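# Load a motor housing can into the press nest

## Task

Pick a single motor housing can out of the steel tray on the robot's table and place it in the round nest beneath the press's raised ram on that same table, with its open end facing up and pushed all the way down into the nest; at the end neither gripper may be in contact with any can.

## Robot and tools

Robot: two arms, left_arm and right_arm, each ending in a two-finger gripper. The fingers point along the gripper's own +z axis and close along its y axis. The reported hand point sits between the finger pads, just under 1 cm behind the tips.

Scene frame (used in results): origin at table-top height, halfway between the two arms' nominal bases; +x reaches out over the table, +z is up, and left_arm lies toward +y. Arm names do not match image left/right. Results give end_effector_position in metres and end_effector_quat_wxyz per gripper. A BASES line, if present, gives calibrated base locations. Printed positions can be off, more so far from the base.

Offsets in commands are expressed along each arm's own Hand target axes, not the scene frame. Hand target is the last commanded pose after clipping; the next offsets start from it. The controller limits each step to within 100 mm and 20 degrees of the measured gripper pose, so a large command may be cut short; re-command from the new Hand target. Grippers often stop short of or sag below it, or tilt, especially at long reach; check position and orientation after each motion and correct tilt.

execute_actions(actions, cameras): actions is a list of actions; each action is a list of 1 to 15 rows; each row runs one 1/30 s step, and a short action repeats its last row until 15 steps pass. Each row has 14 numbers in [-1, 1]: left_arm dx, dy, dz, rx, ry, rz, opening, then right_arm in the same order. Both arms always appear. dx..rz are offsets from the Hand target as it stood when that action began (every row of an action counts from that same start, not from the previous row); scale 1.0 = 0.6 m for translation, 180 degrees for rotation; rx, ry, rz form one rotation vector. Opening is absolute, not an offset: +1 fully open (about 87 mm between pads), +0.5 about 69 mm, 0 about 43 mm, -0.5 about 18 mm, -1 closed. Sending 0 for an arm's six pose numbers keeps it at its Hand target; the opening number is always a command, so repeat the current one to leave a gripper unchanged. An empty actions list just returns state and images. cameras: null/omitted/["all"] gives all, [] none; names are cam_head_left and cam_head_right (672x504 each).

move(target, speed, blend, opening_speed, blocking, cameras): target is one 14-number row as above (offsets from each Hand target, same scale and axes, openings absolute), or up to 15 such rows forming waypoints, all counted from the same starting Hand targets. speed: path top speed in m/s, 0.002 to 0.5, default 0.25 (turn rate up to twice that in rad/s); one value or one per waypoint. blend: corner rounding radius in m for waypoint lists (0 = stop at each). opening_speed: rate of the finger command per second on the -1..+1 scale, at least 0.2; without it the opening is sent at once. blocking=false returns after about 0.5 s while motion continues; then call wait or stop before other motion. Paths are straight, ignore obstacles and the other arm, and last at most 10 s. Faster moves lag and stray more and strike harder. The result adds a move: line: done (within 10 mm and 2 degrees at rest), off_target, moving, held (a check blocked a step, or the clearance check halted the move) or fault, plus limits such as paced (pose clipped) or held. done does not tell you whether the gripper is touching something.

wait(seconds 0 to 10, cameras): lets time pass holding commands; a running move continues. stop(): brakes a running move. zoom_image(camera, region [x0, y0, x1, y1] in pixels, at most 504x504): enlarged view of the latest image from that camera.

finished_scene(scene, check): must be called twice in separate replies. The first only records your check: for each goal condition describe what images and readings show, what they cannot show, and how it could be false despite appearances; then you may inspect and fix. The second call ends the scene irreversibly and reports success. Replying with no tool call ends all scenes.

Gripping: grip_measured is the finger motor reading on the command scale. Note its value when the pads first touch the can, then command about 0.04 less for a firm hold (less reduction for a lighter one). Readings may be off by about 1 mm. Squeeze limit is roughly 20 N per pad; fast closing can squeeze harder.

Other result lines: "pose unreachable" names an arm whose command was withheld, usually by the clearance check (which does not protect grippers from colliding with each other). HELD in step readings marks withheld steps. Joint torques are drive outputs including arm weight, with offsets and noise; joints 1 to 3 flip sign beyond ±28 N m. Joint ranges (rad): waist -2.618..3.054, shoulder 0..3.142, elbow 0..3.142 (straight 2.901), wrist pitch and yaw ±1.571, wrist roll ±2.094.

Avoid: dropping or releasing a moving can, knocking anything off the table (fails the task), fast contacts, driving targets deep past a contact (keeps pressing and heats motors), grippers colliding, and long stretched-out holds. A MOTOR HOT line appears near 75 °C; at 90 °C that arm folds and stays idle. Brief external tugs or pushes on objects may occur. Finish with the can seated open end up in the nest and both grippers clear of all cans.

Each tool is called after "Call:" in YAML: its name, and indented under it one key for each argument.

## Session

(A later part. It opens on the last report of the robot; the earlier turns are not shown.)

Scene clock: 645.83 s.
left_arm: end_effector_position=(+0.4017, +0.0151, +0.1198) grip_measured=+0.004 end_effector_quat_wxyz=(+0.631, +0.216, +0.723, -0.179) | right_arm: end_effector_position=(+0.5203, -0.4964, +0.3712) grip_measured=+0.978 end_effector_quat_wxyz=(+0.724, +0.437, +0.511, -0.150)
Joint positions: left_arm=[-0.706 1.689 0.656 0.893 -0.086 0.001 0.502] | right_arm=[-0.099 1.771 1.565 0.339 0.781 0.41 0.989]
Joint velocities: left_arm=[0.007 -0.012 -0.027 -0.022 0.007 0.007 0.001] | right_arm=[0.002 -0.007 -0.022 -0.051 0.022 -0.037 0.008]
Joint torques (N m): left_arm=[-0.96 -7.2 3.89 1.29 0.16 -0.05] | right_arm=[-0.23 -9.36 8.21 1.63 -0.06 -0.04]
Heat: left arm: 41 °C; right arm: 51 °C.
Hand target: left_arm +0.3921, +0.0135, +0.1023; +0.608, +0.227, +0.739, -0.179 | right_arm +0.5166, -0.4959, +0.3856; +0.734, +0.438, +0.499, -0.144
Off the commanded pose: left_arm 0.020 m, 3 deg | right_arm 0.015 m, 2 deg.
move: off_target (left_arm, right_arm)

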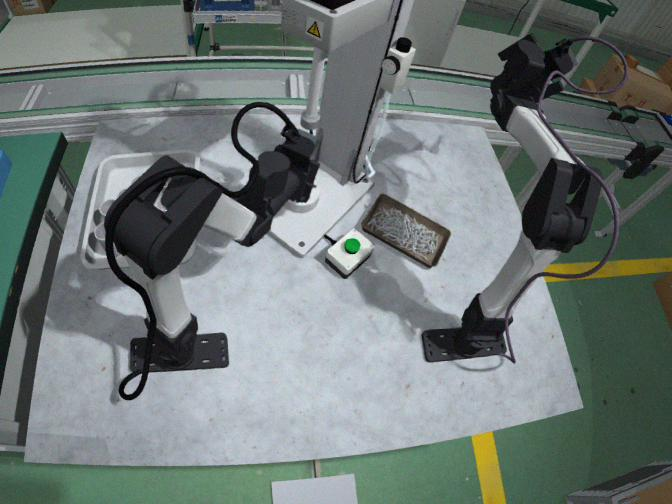

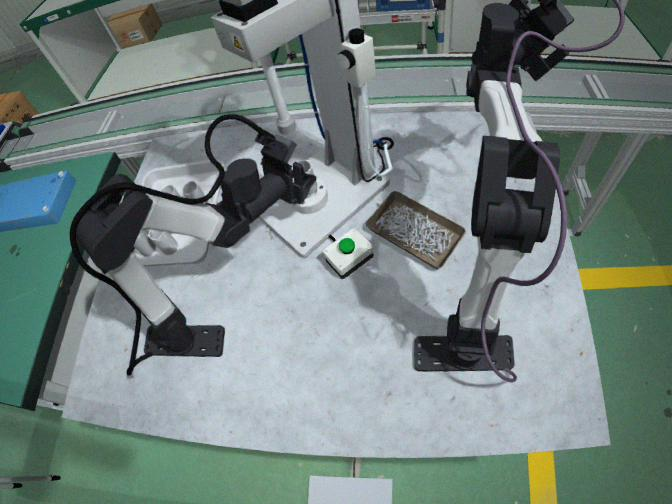

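Call:
move:
  target: [0.003,-0.008,0.003,0,0,0,-0.3,0,0,0,0,0,0,1]
  speed: 0.01

Call:
zoom_image:
  camera: "cam_head_right"
  region: [285, 130, 330, 205]

Call:
zoom_image:
  camera: "cam_head_left"
  region: [250, 80, 400, 220]

Scene clock: 657.07 s.
left_arm: end_effector_position=(+0.4010, +0.0146, +0.1200) grip_measured=+0.004 end_effector_quat_wxyz=(+0.633, +0.211, +0.724, -0.173) | right_arm: end_effector_position=(+0.5203, -0.4964, +0.3712) grip_measured=+0.978 end_effector_quat_wxyz=(+0.724, +0.437, +0.511, -0.150)
Joint positions: left_arm=[-0.718 1.689 0.656 0.893 -0.113 0.001 0.502] | right_arm=[-0.099 1.771 1.565 0.339 0.781 0.41 0.989]
Joint velocities: left_arm=[0.007 0.007 -0.007 -0.037 -0.022 0.051 0.001] | right_arm=[-0.027 0.007 -0.007 -0.022 -0.007 -0.037 -0.013]
Joint torques (N m): left_arm=[-1.35 -5.89 4.1 1.38 0.28 -0.09] | right_arm=[-0.23 -9.35 8.21 1.63 -0.06 -0.04]
Heat: left arm: 41 °C; right arm: 51 °C.
Hand target: left_arm +0.3906, +0.0087, +0.1001; +0.608, +0.226, +0.739, -0.180 | right_arm +0.5166, -0.4959, +0.3856; +0.734, +0.438, +0.499, -0.144
Off the commanded pose: left_arm 0.023 m, 4 deg | right_arm 0.015 m, 2 deg.
move: off_target (left_arm, right_arm)

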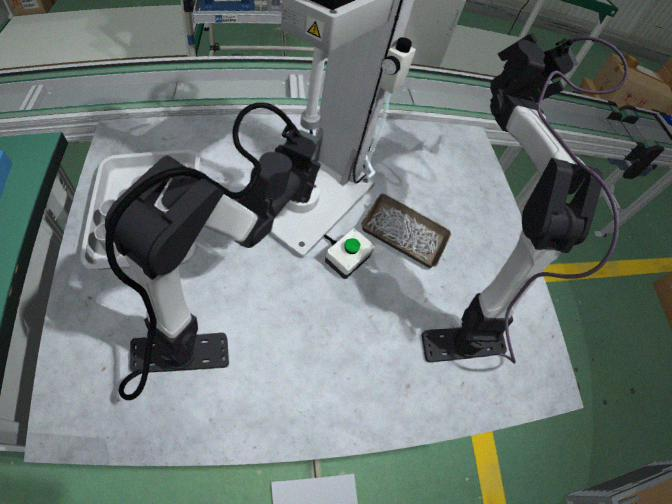

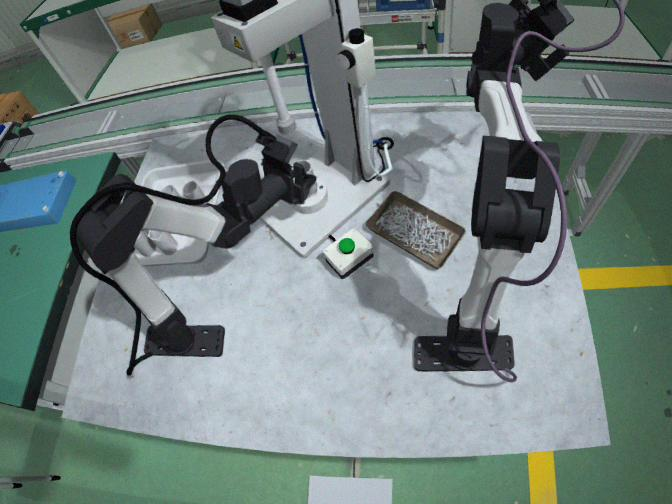

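Scaled by 6.720.

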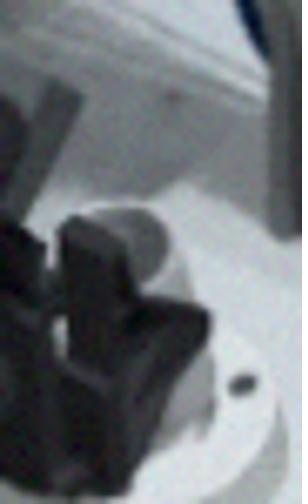

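Scaled by 3.360.

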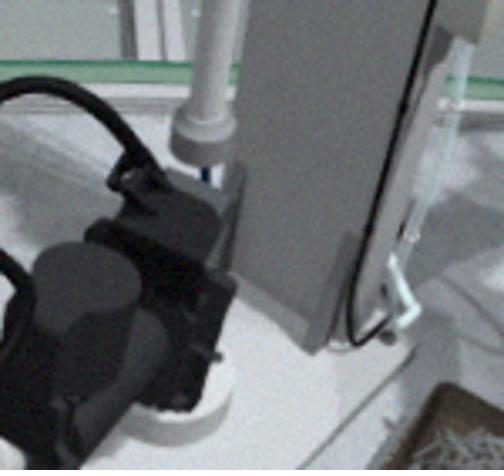

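Call:
zoom_image:
  camera: "cam_head_right"
  region: [290, 155, 325, 205]

Call:
zoom_image:
  camera: "cam_head_right"
  region: [250, 40, 400, 215]

Scaled by 10.080.

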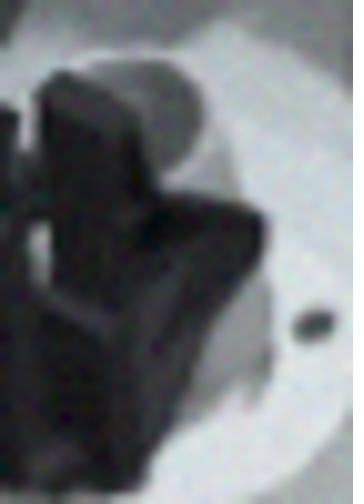

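Scaled by 2.880.

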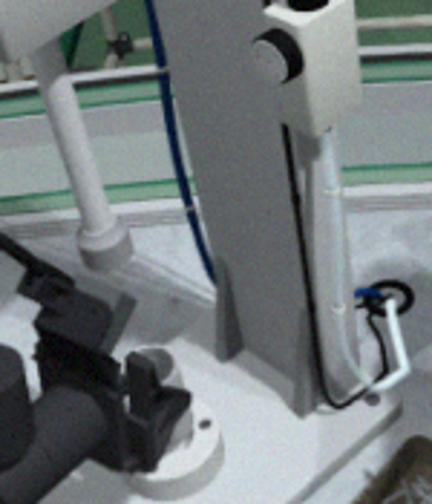

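Call:
move:
  target: [0,0,0,0,-0.02,0,-0.3,0,0,0,0,0,0,1]
  speed: 0.02
  cameras: []

Call:
move:
  target: [0,0.013,0,0,0,0,-0.3,0,0,0,0,0,0,1]
  speed: 0.01
  cameras: []

Call:
move:
  target: [0,0.008,0,0,0,0,-0.3,0,0,0,0,0,0,1]
  speed: 0.01
  cameras: ["cam_head_right"]

Call:
zoom_image:
  camera: "cam_head_right"
  region: [290, 155, 325, 205]

Scene clock: 678.93 s.
left_arm: end_effector_position=(+0.3989, +0.0141, +0.1197) grip_measured=+0.004 end_effector_quat_wxyz=(+0.653, +0.205, +0.706, -0.182) | right_arm: end_effector_position=(+0.5203, -0.4964, +0.3712) grip_measured=+0.978 end_effector_quat_wxyz=(+0.724, +0.437, +0.511, -0.150)
Joint positions: left_arm=[-0.721 1.723 0.613 1.027 -0.113 0.001 0.502] | right_arm=[-0.099 1.771 1.565 0.339 0.781 0.41 0.989]
Joint velocities: left_arm=[0.007 -0.002 -0.012 -0.051 -0.051 -0.066 -0.004] | right_arm=[-0.007 -0.007 0.007 -0.037 0.007 0.066 0.013]
Joint torques (N m): left_arm=[-1.16 -5.37 3.73 1.5 0.26 -0.01] | right_arm=[-0.23 -9.36 8.21 1.63 -0.06 -0.04]
Heat: left arm: 40 °C; right arm: 51 °C.
Hand target: left_arm +0.3903, +0.0089, +0.0999; +0.631, +0.221, +0.720, -0.186 | right_arm +0.5166, -0.4959, +0.3856; +0.734, +0.438, +0.499, -0.144
Off the commanded pose: left_arm 0.022 m, 3 deg | right_arm 0.015 m, 2 deg.
move: off_target (left_arm, right_arm)
No camera images: "cameras" was empty.

Scene clock: 680.00 s.
left_arm: end_effector_position=(+0.3993, +0.0142, +0.1198) grip_measured=+0.004 end_effector_quat_wxyz=(+0.651, +0.209, +0.705, -0.187) | right_arm: end_effector_position=(+0.5203, -0.4964, +0.3712) grip_measured=+0.978 end_effector_quat_wxyz=(+0.724, +0.437, +0.511, -0.150)
Joint positions: left_arm=[-0.713 1.723 0.613 1.027 -0.093 0.001 0.502] | right_arm=[-0.099 1.771 1.565 0.339 0.781 0.41 0.989]
Joint velocities: left_arm=[-0.002 0.002 -0.017 -0.037 -0.037 -0.007 0.001] | right_arm=[0.017 -0.012 -0.002 0.066 -0.037 -0.022 -0.024]
Joint torques (N m): left_arm=[0.42 -5.57 3.51 1.49 0.31 0.05] | right_arm=[-0.23 -9.36 8.21 1.63 -0.06 -0.04]
Heat: left arm: 40 °C; right arm: 51 °C.
Hand target: left_arm +0.3946, +0.0154, +0.1001; +0.631, +0.221, +0.720, -0.186 | right_arm +0.5166, -0.4959, +0.3856; +0.734, +0.438, +0.499, -0.144
Off the commanded pose: left_arm 0.020 m, 3 deg | right_arm 0.015 m, 2 deg.
move: off_target (left_arm, right_arm)
No camera images: "cameras" was empty.

Scene clock: 680.80 s.
left_arm: end_effector_position=(+0.4011, +0.0163, +0.1198) grip_measured=+0.004 end_effector_quat_wxyz=(+0.650, +0.211, +0.704, -0.190) | right_arm: end_effector_position=(+0.5203, -0.4964, +0.3712) grip_measured=+0.978 end_effector_quat_wxyz=(+0.724, +0.437, +0.511, -0.150)
Joint positions: left_arm=[-0.699 1.723 0.613 1.028 -0.07 0.001 0.502] | right_arm=[-0.099 1.771 1.565 0.339 0.781 0.41 0.989]
Joint velocities: left_arm=[0.017 -0.002 -0.002 0.081 0.007 0.037 0.004] | right_arm=[-0.012 0.012 -0.002 -0.007 -0.037 0.022 -0.008]
Joint torques (N m): left_arm=[0.64 -5.65 3.52 1.48 0.28 0.11] | right_arm=[-0.23 -9.36 8.21 1.63 -0.06 -0.04]
Heat: left arm: 40 °C; right arm: 51 °C.
Hand target: left_arm +0.3974, +0.0196, +0.1002; +0.631, +0.222, +0.720, -0.186 | right_arm +0.5166, -0.4959, +0.3856; +0.734, +0.438, +0.499, -0.144
Off the commanded pose: left_arm 0.020 m, 3 deg | right_arm 0.015 m, 2 deg.
move: off_target (left_arm, right_arm)
Images, in order (width x height): cam_head_right 672x504.

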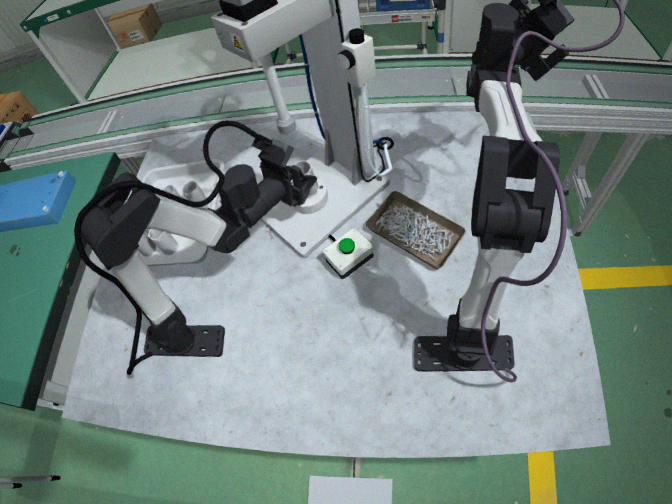

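Scaled by 10.080.

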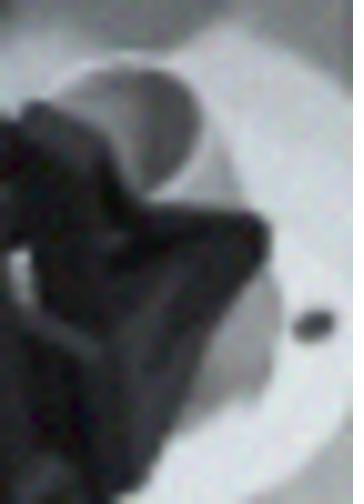

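Call:
move:
  target: [0.004,-0.016,-0.014,0,-0.01,0,-0.3,0,0,0,0,0,0,1]
  speed: 0.01
  cameras: []

Call:
move:
  target: [0,0,-0.006,0,0,0,-0.3,0,0,0,0,0,0,1]
  speed: 0.01
  cameras: ["cam_head_right"]

Call:
zoom_image:
  camera: "cam_head_right"
  region: [290, 155, 325, 205]

Scene clock: 690.43 s.
left_arm: end_effector_position=(+0.3892, +0.0176, +0.1135) grip_measured=+0.004 end_effector_quat_wxyz=(+0.656, +0.211, +0.698, -0.193) | right_arm: end_effector_position=(+0.5203, -0.4964, +0.3712) grip_measured=+0.978 end_effector_quat_wxyz=(+0.724, +0.437, +0.511, -0.150)
Joint positions: left_arm=[-0.718 1.73 0.554 1.112 -0.086 0.001 0.502] | right_arm=[-0.099 1.771 1.565 0.339 0.781 0.41 0.989]
Joint velocities: left_arm=[-0.007 -0.022 0.007 -0.022 0.037 0.066 0.009] | right_arm=[-0.002 0.007 -0.012 -0.081 0.007 0.095 0.003]
Joint torques (N m): left_arm=[-0.85 -5.53 3.84 1.54 0.06 0.05] | right_arm=[-0.23 -9.36 8.21 1.63 -0.06 -0.04]
Heat: left arm: 39 °C; right arm: 51 °C.
Hand target: left_arm +0.3846, +0.0162, +0.0989; +0.642, +0.218, +0.710, -0.190 | right_arm +0.5166, -0.4959, +0.3856; +0.734, +0.438, +0.499, -0.144
Off the commanded pose: left_arm 0.015 m, 2 deg | right_arm 0.015 m, 2 deg.
move: off_target (left_arm, right_arm)
No camera images: "cameras" was empty.

Scene clock: 691.13 s.
left_arm: end_effector_position=(+0.3878, +0.0181, +0.1112) grip_measured=+0.004 end_effector_quat_wxyz=(+0.654, +0.212, +0.700, -0.192) | right_arm: end_effector_position=(+0.5203, -0.4964, +0.3712) grip_measured=+0.978 end_effector_quat_wxyz=(+0.724, +0.437, +0.511, -0.150)
Joint positions: left_arm=[-0.719 1.73 0.548 1.112 -0.086 0.001 0.502] | right_arm=[-0.099 1.771 1.565 0.339 0.781 0.41 0.989]
Joint velocities: left_arm=[-0.007 -0.007 0.012 -0.066 -0.095 -0.051 0.004] | right_arm=[-0.012 -0.002 0.017 -0.037 -0.007 0.007 -0.018]
Joint torques (N m): left_arm=[-0.81 -6.67 3.18 1.56 0.06 0.04] | right_arm=[-0.23 -9.36 8.21 1.63 -0.06 -0.04]
Heat: left arm: 39 °C; right arm: 51 °C.
Hand target: left_arm +0.3816, +0.0181, +0.0994; +0.642, +0.218, +0.710, -0.190 | right_arm +0.5166, -0.4959, +0.3856; +0.734, +0.438, +0.499, -0.144
Off the commanded pose: left_arm 0.013 m, 2 deg | right_arm 0.015 m, 2 deg.
move: off_target (left_arm, right_arm)
Images, in order (width x height): cam_head_right 672x504.

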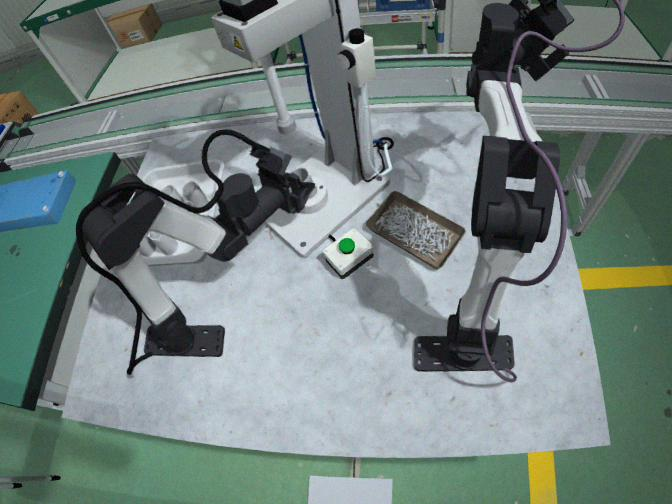

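Scaled by 10.080.

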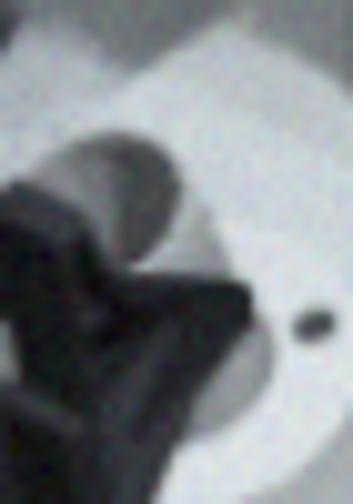

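Call:
move:
  target: [0.006,0,0.006,0,0.028,0,-0.3,0,0,0,0,0,0,1]
  speed: 0.01
  cameras: ["cam_head_right"]

Call:
zoom_image:
  camera: "cam_head_right"
  region: [290, 155, 325, 205]

Scene clock: 698.90 s.
left_arm: end_effector_position=(+0.3903, +0.0163, +0.1049) grip_measured=+0.004 end_effector_quat_wxyz=(+0.632, +0.220, +0.720, -0.184) | right_arm: end_effector_position=(+0.5203, -0.4964, +0.3712) grip_measured=+0.978 end_effector_quat_wxyz=(+0.724, +0.437, +0.511, -0.150)
Joint positions: left_arm=[-0.719 1.715 0.59 0.989 -0.087 0.001 0.502] | right_arm=[-0.099 1.771 1.565 0.339 0.781 0.41 0.989]
Joint velocities: left_arm=[-0.022 0.002 0.002 -0.051 -0.051 0.007 -0.001] | right_arm=[0.012 0.002 -0.012 -0.007 -0.007 0.037 -0.013]
Joint torques (N m): left_arm=[-0.64 -8.98 4.85 0.92 0.08 -0.04] | right_arm=[-0.23 -9.36 8.21 1.63 -0.06 -0.04]
Heat: left arm: 39 °C; right arm: 51 °C.
Hand target: left_arm +0.3846, +0.0162, +0.0954; +0.610, +0.226, +0.737, -0.180 | right_arm +0.5166, -0.4959, +0.3856; +0.734, +0.438, +0.499, -0.144
Off the commanded pose: left_arm 0.011 m, 3 deg | right_arm 0.015 m, 2 deg.
move: off_target (left_arm, right_arm)
Images, in order (width x height): cam_head_right 672x504.

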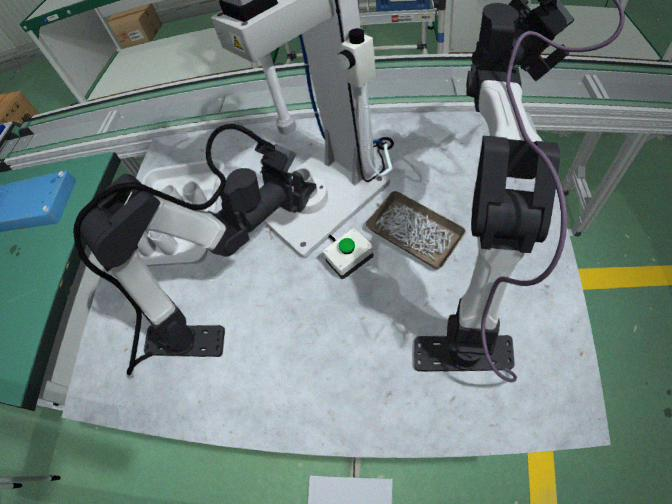

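Scaled by 10.080.

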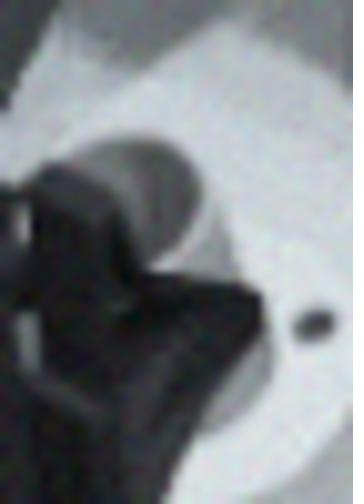

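Call:
move:
  target: [0.025,0,0.006,0,0,0,-0.3,0,0,0,0,0,0,1]
  speed: 0.015
  cameras: ["cam_head_right"]

Call:
zoom_image:
  camera: "cam_head_right"
  region: [290, 155, 325, 205]

Scene clock: 702.40 s.
left_arm: end_effector_position=(+0.3916, +0.0154, +0.1018) grip_measured=+0.004 end_effector_quat_wxyz=(+0.633, +0.219, +0.719, -0.184) | right_arm: end_effector_position=(+0.5203, -0.4964, +0.3712) grip_measured=+0.978 end_effector_quat_wxyz=(+0.724, +0.437, +0.511, -0.150)
Joint positions: left_arm=[-0.719 1.735 0.59 1.013 -0.087 0.001 0.502] | right_arm=[-0.099 1.771 1.565 0.339 0.781 0.41 0.989]
Joint velocities: left_arm=[-0.017 -0.002 -0.012 0.007 0.051 0.022 0.011] | right_arm=[-0.012 -0.017 -0.007 0.037 0.066 0.081 0.003]
Joint torques (N m): left_arm=[-0.47 -5.18 3.41 1.46 0.09 -0.04] | right_arm=[-0.23 -9.36 8.21 1.63 -0.06 -0.04]
Heat: left arm: 39 °C; right arm: 51 °C.
Hand target: left_arm +0.3851, +0.0163, +0.0798; +0.610, +0.226, +0.737, -0.180 | right_arm +0.5166, -0.4959, +0.3856; +0.734, +0.438, +0.499, -0.144
Off the commanded pose: left_arm 0.023 m, 3 deg | right_arm 0.015 m, 2 deg.
move: off_target (left_arm, right_arm)
Images, in order (width x height): cam_head_right 672x504.

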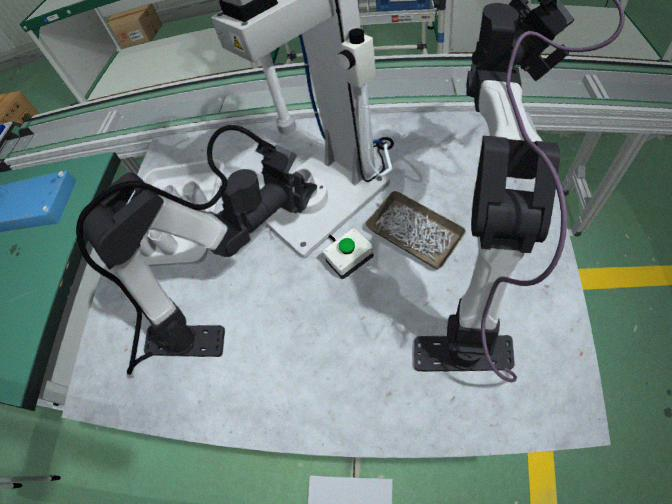

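Scaled by 10.080.

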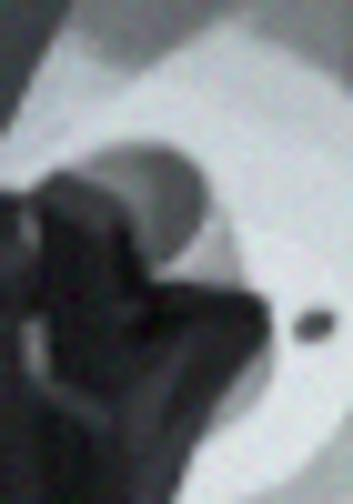

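Call:
move:
  target:
    - [0,0.012,0,0,0,0,-0.3,0,0,0,0,0,0,1]
    - [0.005,-0.012,0,0,0,0,-0.3,0,0,0,0,0,0,1]
    - [0.01,0,0.01,0,0.01,0,-0.3,0,0,0,0,0,0,1]
    - [0.012,0,-0.01,0,0.02,0,-0.3,0,0,0,0,0,0,1]
  speed: 0.015
  cameras: ["cam_head_right"]

Call:
zoom_image:
  camera: "cam_head_right"
  region: [290, 155, 325, 205]

Scene clock: 710.43 s.
left_arm: end_effector_position=(+0.3911, +0.0158, +0.0996) grip_measured=+0.004 end_effector_quat_wxyz=(+0.631, +0.214, +0.724, -0.178) | right_arm: end_effector_position=(+0.5203, -0.4964, +0.3712) grip_measured=+0.978 end_effector_quat_wxyz=(+0.724, +0.437, +0.511, -0.150)
Joint positions: left_arm=[-0.728 1.734 0.593 0.999 -0.112 -0.003 0.502] | right_arm=[-0.099 1.771 1.565 0.339 0.781 0.41 0.989]
Joint velocities: left_arm=[-0.007 -0.007 -0.007 -0.022 0.022 0.081 -0.004] | right_arm=[-0.017 -0.012 0.012 0.037 -0.066 0.051 0.003]
Joint torques (N m): left_arm=[0.18 -8.85 3.54 0.59 0.29 -0.08] | right_arm=[-0.21 -9.35 8.23 1.63 -0.06 -0.04]
Heat: left arm: 39 °C; right arm: 51 °C.
Hand target: left_arm +0.3793, +0.0204, +0.0740; +0.587, +0.231, +0.756, -0.173 | right_arm +0.5166, -0.4959, +0.3856; +0.734, +0.438, +0.499, -0.144
Off the commanded pose: left_arm 0.029 m, 7 deg | right_arm 0.015 m, 2 deg.
move: off_target (left_arm, right_arm)
Images, in order (width x height): cam_head_right 672x504.

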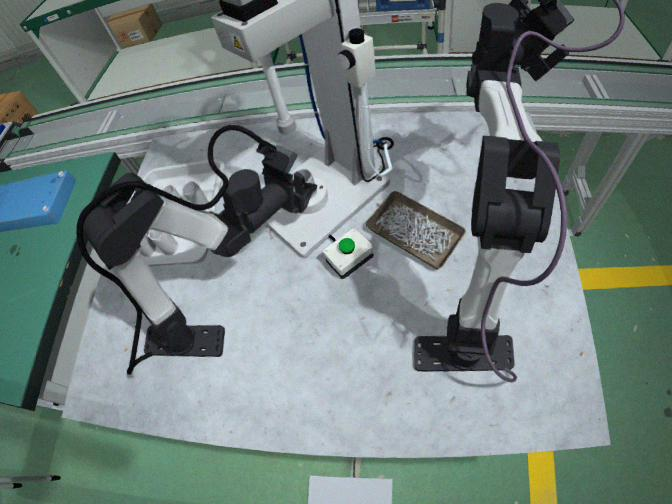

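Scaled by 10.080.

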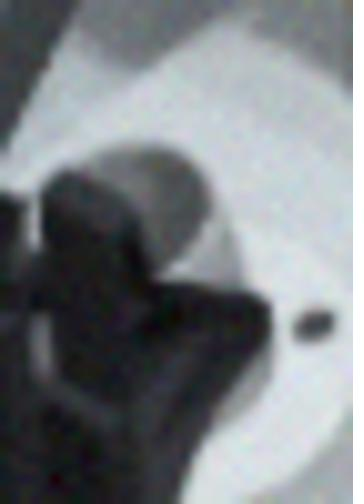

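Call:
move:
  target:
    - [0.01,0.012,0,0,0,0,-0.3,0,0,0,0,0,0,1]
    - [0.02,-0.012,0.008,0,-0.01,0,-0.3,0,0,0,0,0,0,1]
    - [0.03,0,0.015,0,-0.02,0,-0.3,0,0,0,0,0,0,1]
  speed: 0.015
  cameras: []

Call:
move:
  target: [0.01,0,-0.012,0,0.01,0,-0.3,0,0,0,0,0,0,1]
  speed: 0.015
  cameras: ["cam_head_right"]

Call:
zoom_image:
  camera: "cam_head_right"
  region: [290, 155, 325, 205]

Scene clock: 720.23 s.
left_arm: end_effector_position=(+0.3922, +0.0156, +0.0951) grip_measured=+0.004 end_effector_quat_wxyz=(+0.658, +0.202, +0.701, -0.188) | right_arm: end_effector_position=(+0.5203, -0.4964, +0.3712) grip_measured=+0.978 end_effector_quat_wxyz=(+0.724, +0.437, +0.511, -0.150)
Joint positions: left_arm=[-0.728 1.823 0.551 1.208 -0.115 -0.005 0.502] | right_arm=[-0.099 1.771 1.565 0.339 0.781 0.41 0.989]
Joint velocities: left_arm=[0.022 0.002 -0.012 -0.022 0.022 -0.007 0.004] | right_arm=[0.002 -0.007 -0.012 -0.051 0.007 0.037 -0.003]
Joint torques (N m): left_arm=[0.34 -4.44 2.4 0.98 0.32 0.02] | right_arm=[-0.23 -9.36 8.21 1.63 -0.06 -0.04]
Heat: left arm: 39 °C; right arm: 51 °C.
Hand target: left_arm +0.3825, +0.0186, +0.0541; +0.611, +0.226, +0.737, -0.180 | right_arm +0.5166, -0.4959, +0.3856; +0.734, +0.438, +0.499, -0.144
Off the commanded pose: left_arm 0.042 m, 7 deg | right_arm 0.015 m, 2 deg.
move: off_target (left_arm, right_arm)
No camera images: "cameras" was empty.

Scene clock: 721.57 s.
left_arm: end_effector_position=(+0.3918, +0.0162, +0.0944) grip_measured=+0.004 end_effector_quat_wxyz=(+0.657, +0.203, +0.701, -0.188) | right_arm: end_effector_position=(+0.5203, -0.4964, +0.3712) grip_measured=+0.978 end_effector_quat_wxyz=(+0.724, +0.437, +0.511, -0.150)
Joint positions: left_arm=[-0.727 1.823 0.548 1.21 -0.114 -0.005 0.502] | right_arm=[-0.099 1.771 1.565 0.339 0.781 0.41 0.989]
Joint velocities: left_arm=[0.007 0.002 0.002 -0.007 0.037 -0.022 -0.004] | right_arm=[-0.002 0.007 0.012 -0.007 -0.007 0.051 0.013]
Joint torques (N m): left_arm=[0.09 -6.99 0.94 0.55 0.34 -0.06] | right_arm=[-0.23 -9.35 8.2 1.63 -0.06 -0.04]
Heat: left arm: 39 °C; right arm: 51 °C.
Hand target: left_arm +0.3758, +0.0232, +0.0498; +0.599, +0.229, +0.747, -0.176 | right_arm +0.5166, -0.4959, +0.3856; +0.734, +0.438, +0.499, -0.144
Off the commanded pose: left_arm 0.048 m, 9 deg | right_arm 0.015 m, 2 deg.
move: off_target (left_arm, right_arm)
Images, in order (width x height): cam_head_right 672x504.

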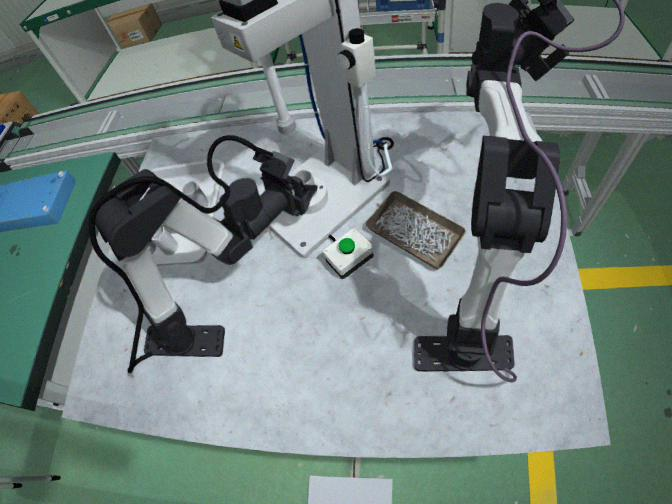

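Scaled by 10.080.

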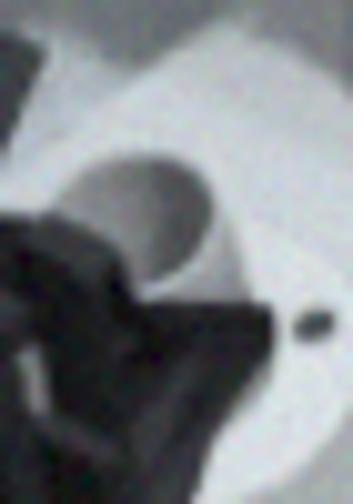

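Call:
move:
  target: [0.01,0,-0.012,0,0.03,0,-0.3,0,0,0,0,0,0,1]
  speed: 0.015
  cameras: []

Call:
move:
  target: [0.015,0,0.012,0,-0.03,0,-0.3,0,0,0,0,0,0,1]
  speed: 0.015
  cameras: ["cam_head_right"]

Call:
zoom_image:
  camera: "cam_head_right"
  region: [290, 155, 325, 205]

Scene clock: 728.40 s.
left_arm: end_effector_position=(+0.3910, +0.0165, +0.0938) grip_measured=+0.004 end_effector_quat_wxyz=(+0.635, +0.208, +0.721, -0.182) | right_arm: end_effector_position=(+0.5203, -0.4964, +0.3712) grip_measured=+0.978 end_effector_quat_wxyz=(+0.724, +0.437, +0.511, -0.150)
Joint positions: left_arm=[-0.727 1.767 0.575 1.063 -0.114 -0.013 0.502] | right_arm=[-0.099 1.771 1.565 0.339 0.781 0.41 0.989]
Joint velocities: left_arm=[-0.017 -0.007 -0.027 -0.037 -0.007 -0.037 -0.001] | right_arm=[-0.012 0.002 -0.007 0.007 -0.037 0.051 -0.018]
Joint torques (N m): left_arm=[-0.01 -8.83 0.9 0.19 0.32 -0.04] | right_arm=[-0.23 -9.36 8.21 1.63 -0.06 -0.04]
Heat: left arm: 38 °C; right arm: 51 °C.
Hand target: left_arm +0.3691, +0.0276, +0.0456; +0.563, +0.236, +0.774, -0.166 | right_arm +0.5166, -0.4959, +0.3856; +0.734, +0.438, +0.499, -0.144
Off the commanded pose: left_arm 0.054 m, 11 deg | right_arm 0.015 m, 2 deg.
move: off_target (left_arm, right_arm)
No camera images: "cameras" was empty.

Scene clock: 731.63 s.
left_arm: end_effector_position=(+0.3903, +0.0173, +0.0940) grip_measured=+0.004 end_effector_quat_wxyz=(+0.667, +0.197, +0.692, -0.196) | right_arm: end_effector_position=(+0.5203, -0.4964, +0.3712) grip_measured=+0.978 end_effector_quat_wxyz=(+0.724, +0.437, +0.511, -0.150)
Joint positions: left_arm=[-0.725 1.852 0.527 1.29 -0.11 -0.012 0.502] | right_arm=[-0.099 1.771 1.565 0.339 0.781 0.41 0.989]
Joint velocities: left_arm=[-0.007 0.012 -0.002 0.051 -0.037 -0.066 -0.001] | right_arm=[-0.017 0.002 0.002 0.022 0.051 -0.007 -0.024]
Joint torques (N m): left_arm=[0.08 -4.63 -0.25 0.61 0.32 0.05] | right_arm=[-0.23 -9.36 8.21 1.63 -0.06 -0.04]
Heat: left arm: 38 °C; right arm: 51 °C.
Hand target: left_arm +0.3721, +0.0260, +0.0345; +0.599, +0.229, +0.747, -0.176 | right_arm +0.5166, -0.4959, +0.3856; +0.734, +0.438, +0.499, -0.144
Off the commanded pose: left_arm 0.062 m, 11 deg | right_arm 0.015 m, 2 deg.
move: off_target (left_arm, right_arm)
Images, in order (width x height): cam_head_right 672x504.

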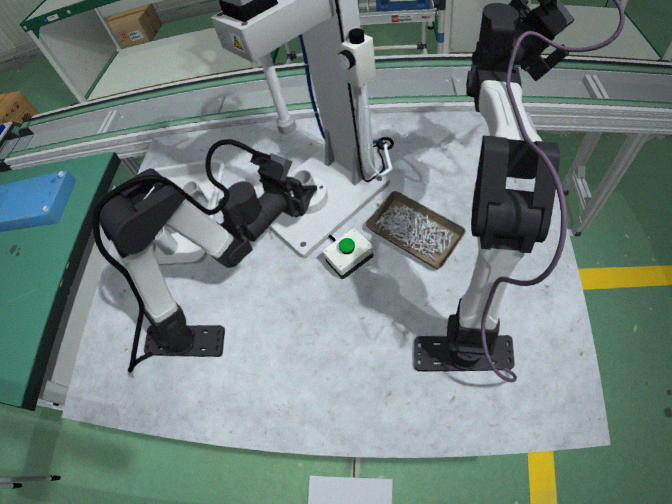

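Scaled by 10.080.

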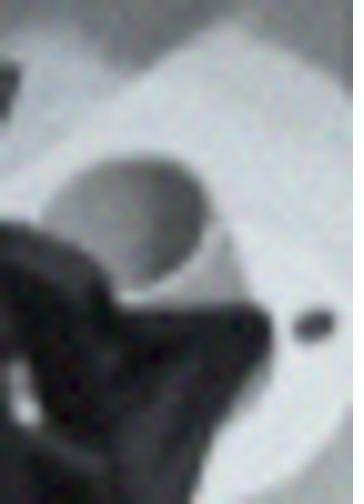

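Call:
move:
  target: [-0.085,0,0.033,0,-0.03,0,-0.3,0,0,0,0,0,0,1]
  speed: 0.04
  cameras: ["cam_head_right"]

Call:
zoom_image:
  camera: "cam_head_right"
  region: [290, 155, 325, 205]

Scene clock: 736.47 s.
left_arm: end_effector_position=(+0.3937, +0.0148, +0.0951) grip_measured=+0.004 end_effector_quat_wxyz=(+0.662, +0.200, +0.696, -0.192) | right_arm: end_effector_position=(+0.5203, -0.4964, +0.3712) grip_measured=+0.978 end_effector_quat_wxyz=(+0.724, +0.437, +0.511, -0.150)
Joint positions: left_arm=[-0.725 1.841 0.551 1.24 -0.11 -0.007 0.502] | right_arm=[-0.099 1.771 1.565 0.339 0.781 0.41 0.989]
Joint velocities: left_arm=[0.007 -0.002 -0.017 -0.037 0.037 -0.051 -0.001] | right_arm=[-0.007 0.007 -0.012 -0.022 -0.007 0.022 -0.003]
Joint torques (N m): left_arm=[0.34 -6.58 7.28 0.64 0.34 0.13] | right_arm=[-0.21 -9.36 8.21 1.63 -0.06 -0.04]
Heat: left arm: 38 °C; right arm: 51 °C.
Hand target: left_arm +0.3975, +0.0084, +0.0796; +0.633, +0.221, +0.718, -0.187 | right_arm +0.5166, -0.4959, +0.3856; +0.734, +0.438, +0.499, -0.144
Off the commanded pose: left_arm 0.017 m, 5 deg | right_arm 0.015 m, 2 deg.
move: off_target (left_arm, right_arm)
Images, in order (width x height): cam_head_right 672x504.

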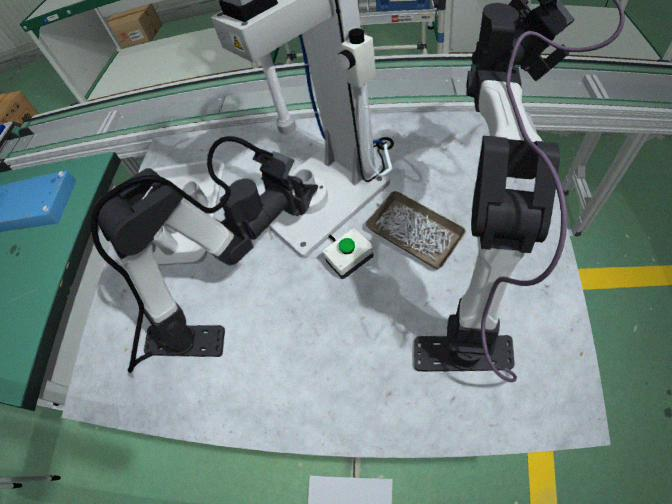

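Scaled by 10.080.

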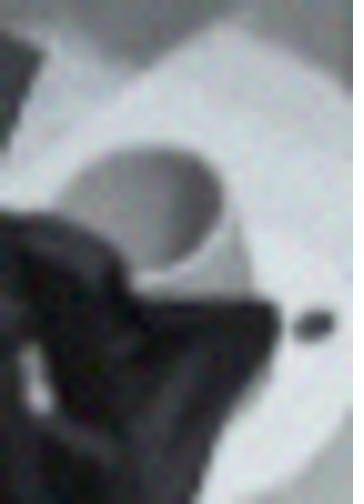

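Call:
move:
  target: [0,0,0,0,0,0,0.35,0,0,0,0,0,0,1]
  speed: 0.04
  opening_speed: 0.3
  cameras: ["cam_head_right"]

Call:
zoom_image:
  camera: "cam_head_right"
  region: [290, 155, 325, 205]

Scene clock: 741.97 s.
left_arm: end_effector_position=(+0.3956, +0.0114, +0.0857) grip_measured=+0.350 end_effector_quat_wxyz=(+0.643, +0.211, +0.713, -0.187) | right_arm: end_effector_position=(+0.5203, -0.4964, +0.3712) grip_measured=+0.978 end_effector_quat_wxyz=(+0.724, +0.437, +0.511, -0.150)
Joint positions: left_arm=[-0.725 1.841 0.583 1.154 -0.1 -0.007 0.675] | right_arm=[-0.099 1.771 1.565 0.339 0.781 0.41 0.989]
Joint velocities: left_arm=[-0.007 -0.012 -0.007 0.022 0.022 -0.007 -0.014] | right_arm=[0.007 -0.002 0.012 0.007 -0.007 0.037 0.003]
Joint torques (N m): left_arm=[0.21 -6.5 5.63 1.39 0.25 0.13] | right_arm=[-0.23 -9.36 8.21 1.63 -0.06 -0.04]
Heat: left arm: 38 °C; right arm: 51 °C.
Hand target: left_arm +0.3975, +0.0084, +0.0796; +0.633, +0.221, +0.718, -0.187 | right_arm +0.5166, -0.4959, +0.3856; +0.734, +0.438, +0.499, -0.144
Off the commanded pose: left_arm 0.007 m, 2 deg | right_arm 0.015 m, 2 deg.
move: off_target (right_arm)
Images, in order (width x height): cam_head_right 672x504.

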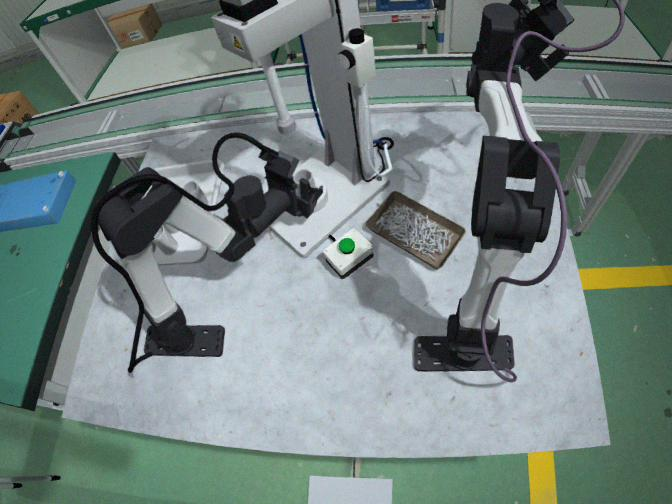

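Scaled by 10.080.

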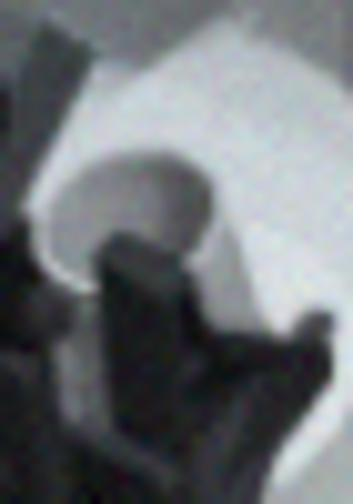

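Call:
move:
  target:
    - [-0.005,0,-0.02,0,0,0,0.35,0,0,0,0,0,0,1]
    - [-0.03,0,-0.25,0,0,0,0.35,0,0,0,0,0,0,1]
  speed: [0.03,0.1]

Call:
zoom_image:
  camera: "cam_head_right"
  region: [285, 150, 335, 215]

Call:
zoom_image:
  camera: "cam_head_left"
  region: [265, 150, 335, 220]

Scene clock: 747.50 s.
left_arm: end_effector_position=(+0.2761, +0.0871, +0.1223) grip_measured=+0.350 end_effector_quat_wxyz=(+0.634, +0.223, +0.716, -0.188) | right_arm: end_effector_position=(+0.5203, -0.4964, +0.3712) grip_measured=+0.978 end_effector_quat_wxyz=(+0.724, +0.437, +0.511, -0.150)
Joint positions: left_arm=[-0.803 0.978 0.162 0.689 -0.16 -0.007 0.675] | right_arm=[-0.099 1.771 1.565 0.339 0.781 0.41 0.989]
Joint velocities: left_arm=[-0.022 0.002 0.002 -0.007 0.022 -0.037 -0.007] | right_arm=[-0.007 0.007 -0.012 0.037 -0.022 0.022 0.003]
Joint torques (N m): left_arm=[-0.58 -2.92 5.7 1.58 -0.02 -0.07] | right_arm=[-0.23 -9.35 8.2 1.63 -0.06 -0.04]
Heat: left arm: 38 °C; right arm: 51 °C.
Hand target: left_arm +0.2744, +0.0875, +0.1217; +0.633, +0.220, +0.718, -0.188 | right_arm +0.5166, -0.4959, +0.3856; +0.734, +0.438, +0.499, -0.144
Off the commanded pose: left_arm 0.006 m, 0 deg | right_arm 0.015 m, 2 deg.
move: off_target (right_arm)

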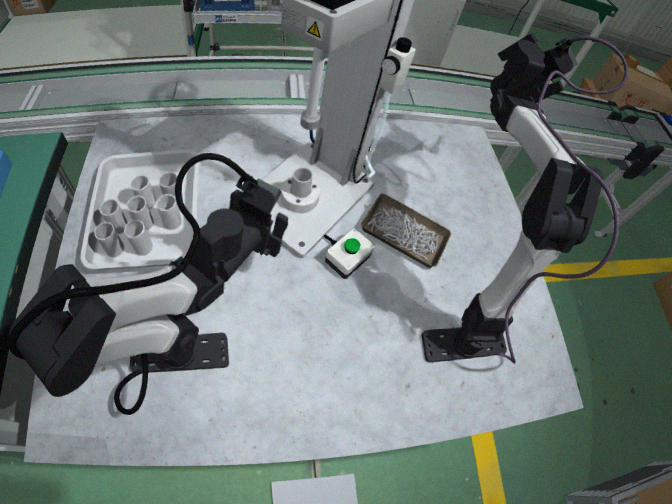

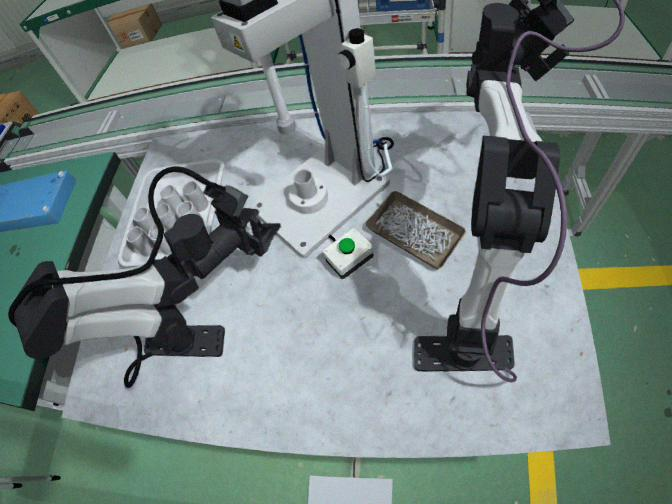

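Scaled by 7.754.

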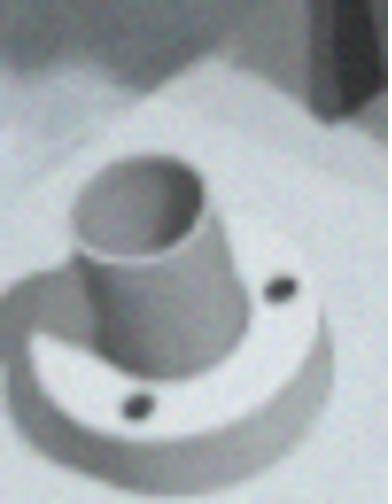

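Scaled by 7.200.

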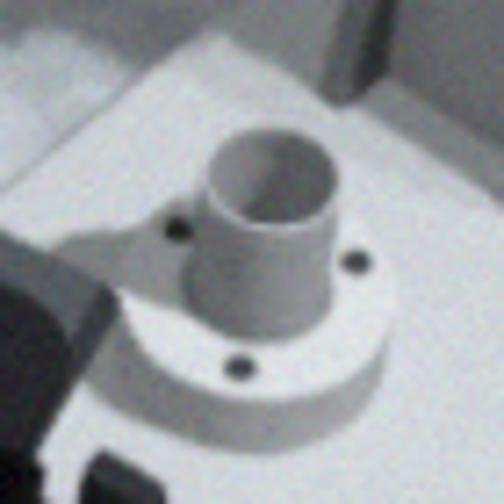

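Call:
finished_scene:
  scene: 1
  check: "Can released, upright, open end up inside the nest hole in both cameras; gripper ~14 cm away, no contact. z dropped ~26 mm then plateaued under strong pressing with rocking; exposed height ~48-50 mm of 80 matches ~30 mm depth. Could be missed by a few mm if jammed, but it was pushed to a hard stop."

This call ended nothing. Check each condition that your pictures could not show: look closer or test it, and mend what is not met. Then call finished_scene again.

Call:
zoom_image:
  camera: "cam_head_left"
  region: [285, 160, 325, 210]

Scaled by 10.080.

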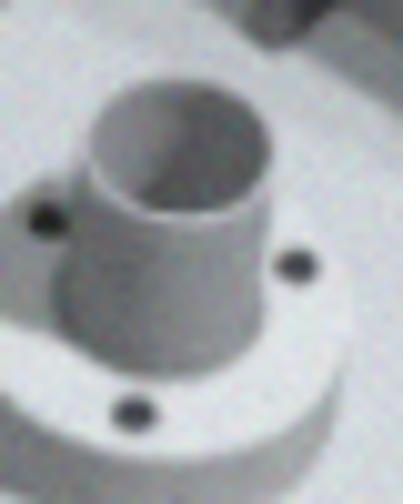

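Call:
move:
  target:
    - [-0.03,0,0,0,0,0,-1,0,0,0,0,0,0,1]
    - [-0.06,0.009,0.185,0,0,0,-1,0,0,0,0,0,0,1]
  speed: 0.08

Call:
zoom_image:
  camera: "cam_head_right"
  region: [235, 120, 345, 220]

Call:
zoom_image:
  camera: "cam_head_left"
  region: [235, 110, 345, 220]

Scene clock: 766.53 s.
left_arm: end_effector_position=(+0.3653, +0.0342, +0.1281) grip_measured=-1.000 end_effector_quat_wxyz=(+0.621, +0.221, +0.730, -0.182) | right_arm: end_effector_position=(+0.5203, -0.4964, +0.3712) grip_measured=+0.978 end_effector_quat_wxyz=(+0.724, +0.437, +0.511, -0.150)
Joint positions: left_arm=[-0.723 1.495 0.533 0.797 -0.091 -0.007 0] | right_arm=[-0.099 1.771 1.565 0.339 0.781 0.41 0.989]
Joint velocities: left_arm=[0.017 0.007 -0.007 -0.051 -0.037 -0.037 0] | right_arm=[-0.002 0.012 0.007 0.037 -0.007 0.066 0.008]
Joint torques (N m): left_arm=[0.75 -4.53 7.87 1.91 0.2 0.15] | right_arm=[-0.23 -9.36 8.2 1.63 -0.06 -0.04]
Heat: left arm: 40 °C; right arm: 51 °C.
Hand target: left_arm +0.3741, +0.0286, +0.1399; +0.633, +0.221, +0.718, -0.187 | right_arm +0.5166, -0.4959, +0.3856; +0.734, +0.438, +0.499, -0.144
Off the commanded pose: left_arm 0.018 m, 2 deg | right_arm 0.015 m, 2 deg.
move: off_target (left_arm, right_arm)

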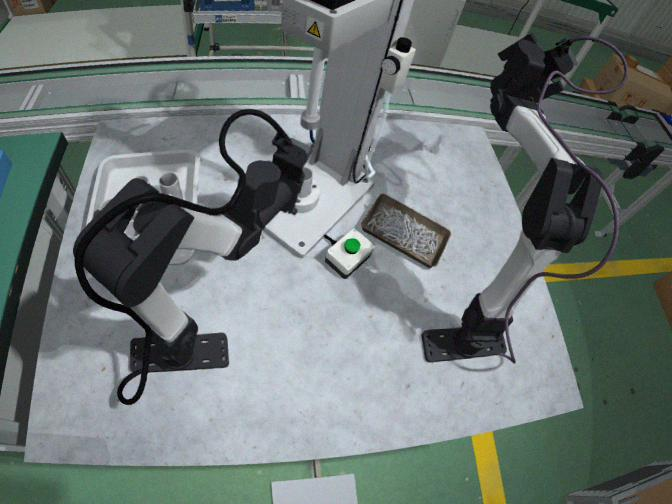

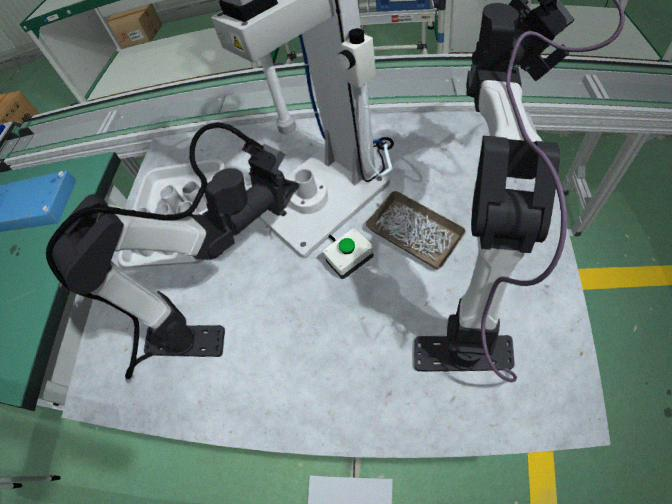

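Scaled by 4.582.

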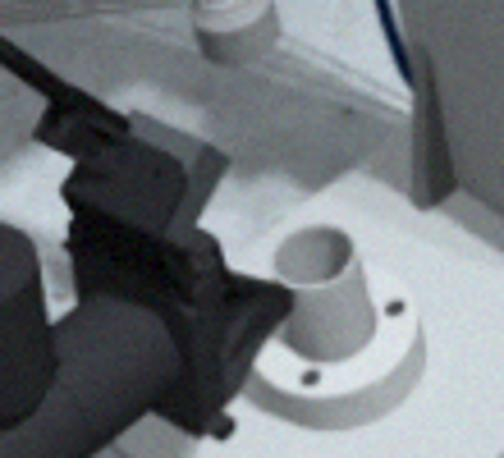

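Scaled by 4.582.

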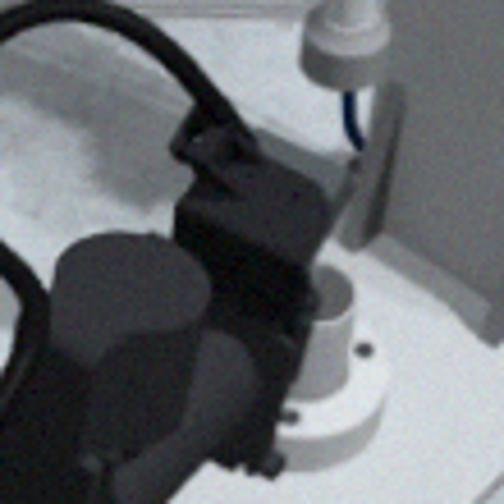

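Call:
move:
  target:
    - [-0.018,0,0,0,0,0,-1,0,0,0,0,0,0,1]
    - [-0.022,0,0.022,0,0,0,-1,0,0,0,0,0,0,1]
  speed: 0.03

Call:
zoom_image:
  camera: "cam_head_right"
  region: [235, 120, 345, 220]

Call:
zoom_image:
  camera: "cam_head_left"
  region: [235, 110, 345, 220]

Scene clock: 772.43 s.
left_arm: end_effector_position=(+0.3669, +0.0330, +0.1284) grip_measured=-1.000 end_effector_quat_wxyz=(+0.613, +0.224, +0.737, -0.178) | right_arm: end_effector_position=(+0.5203, -0.4964, +0.3712) grip_measured=+0.978 end_effector_quat_wxyz=(+0.724, +0.437, +0.511, -0.150)
Joint positions: left_arm=[-0.723 1.491 0.559 0.745 -0.091 -0.004 0] | right_arm=[-0.099 1.771 1.565 0.339 0.781 0.41 0.989]
Joint velocities: left_arm=[0.002 0.007 -0.007 0.022 -0.022 -0.037 0] | right_arm=[0.002 -0.007 -0.007 0.007 -0.007 -0.007 -0.018]
Joint torques (N m): left_arm=[0.98 -2.92 11.55 1.85 0.25 0.12] | right_arm=[-0.21 -9.36 8.21 1.63 -0.06 -0.04]
Heat: left arm: 42 °C; right arm: 52 °C.
Hand target: left_arm +0.3865, +0.0202, +0.1510; +0.634, +0.221, +0.718, -0.187 | right_arm +0.5166, -0.4959, +0.3856; +0.734, +0.438, +0.499, -0.144
Off the commanded pose: left_arm 0.033 m, 3 deg | right_arm 0.015 m, 2 deg.
move: off_target (left_arm, right_arm)

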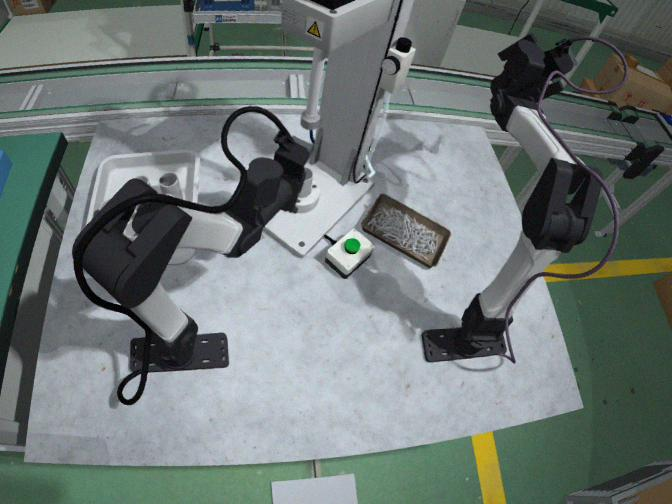

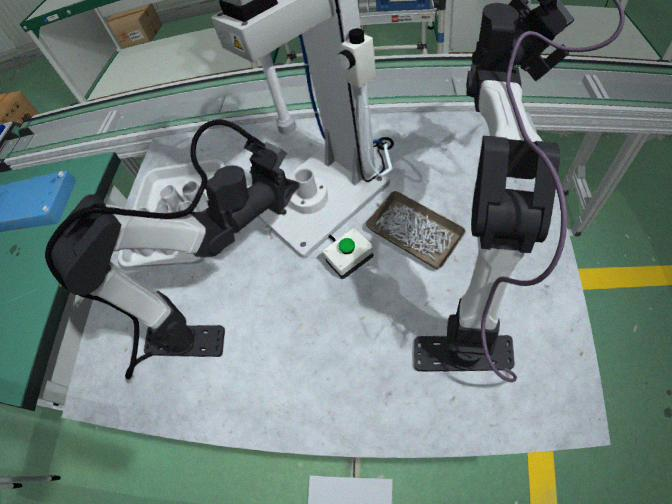

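Scaled by 4.582.

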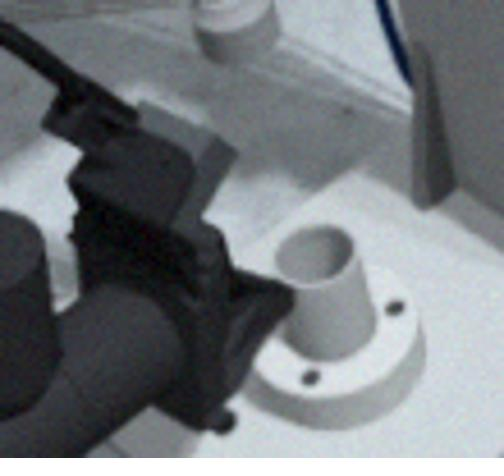

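Scaled by 4.582.

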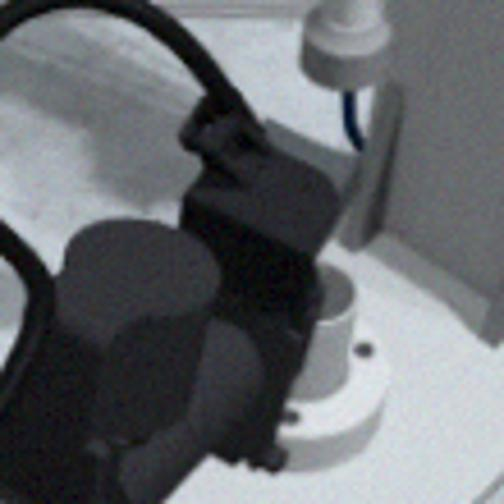

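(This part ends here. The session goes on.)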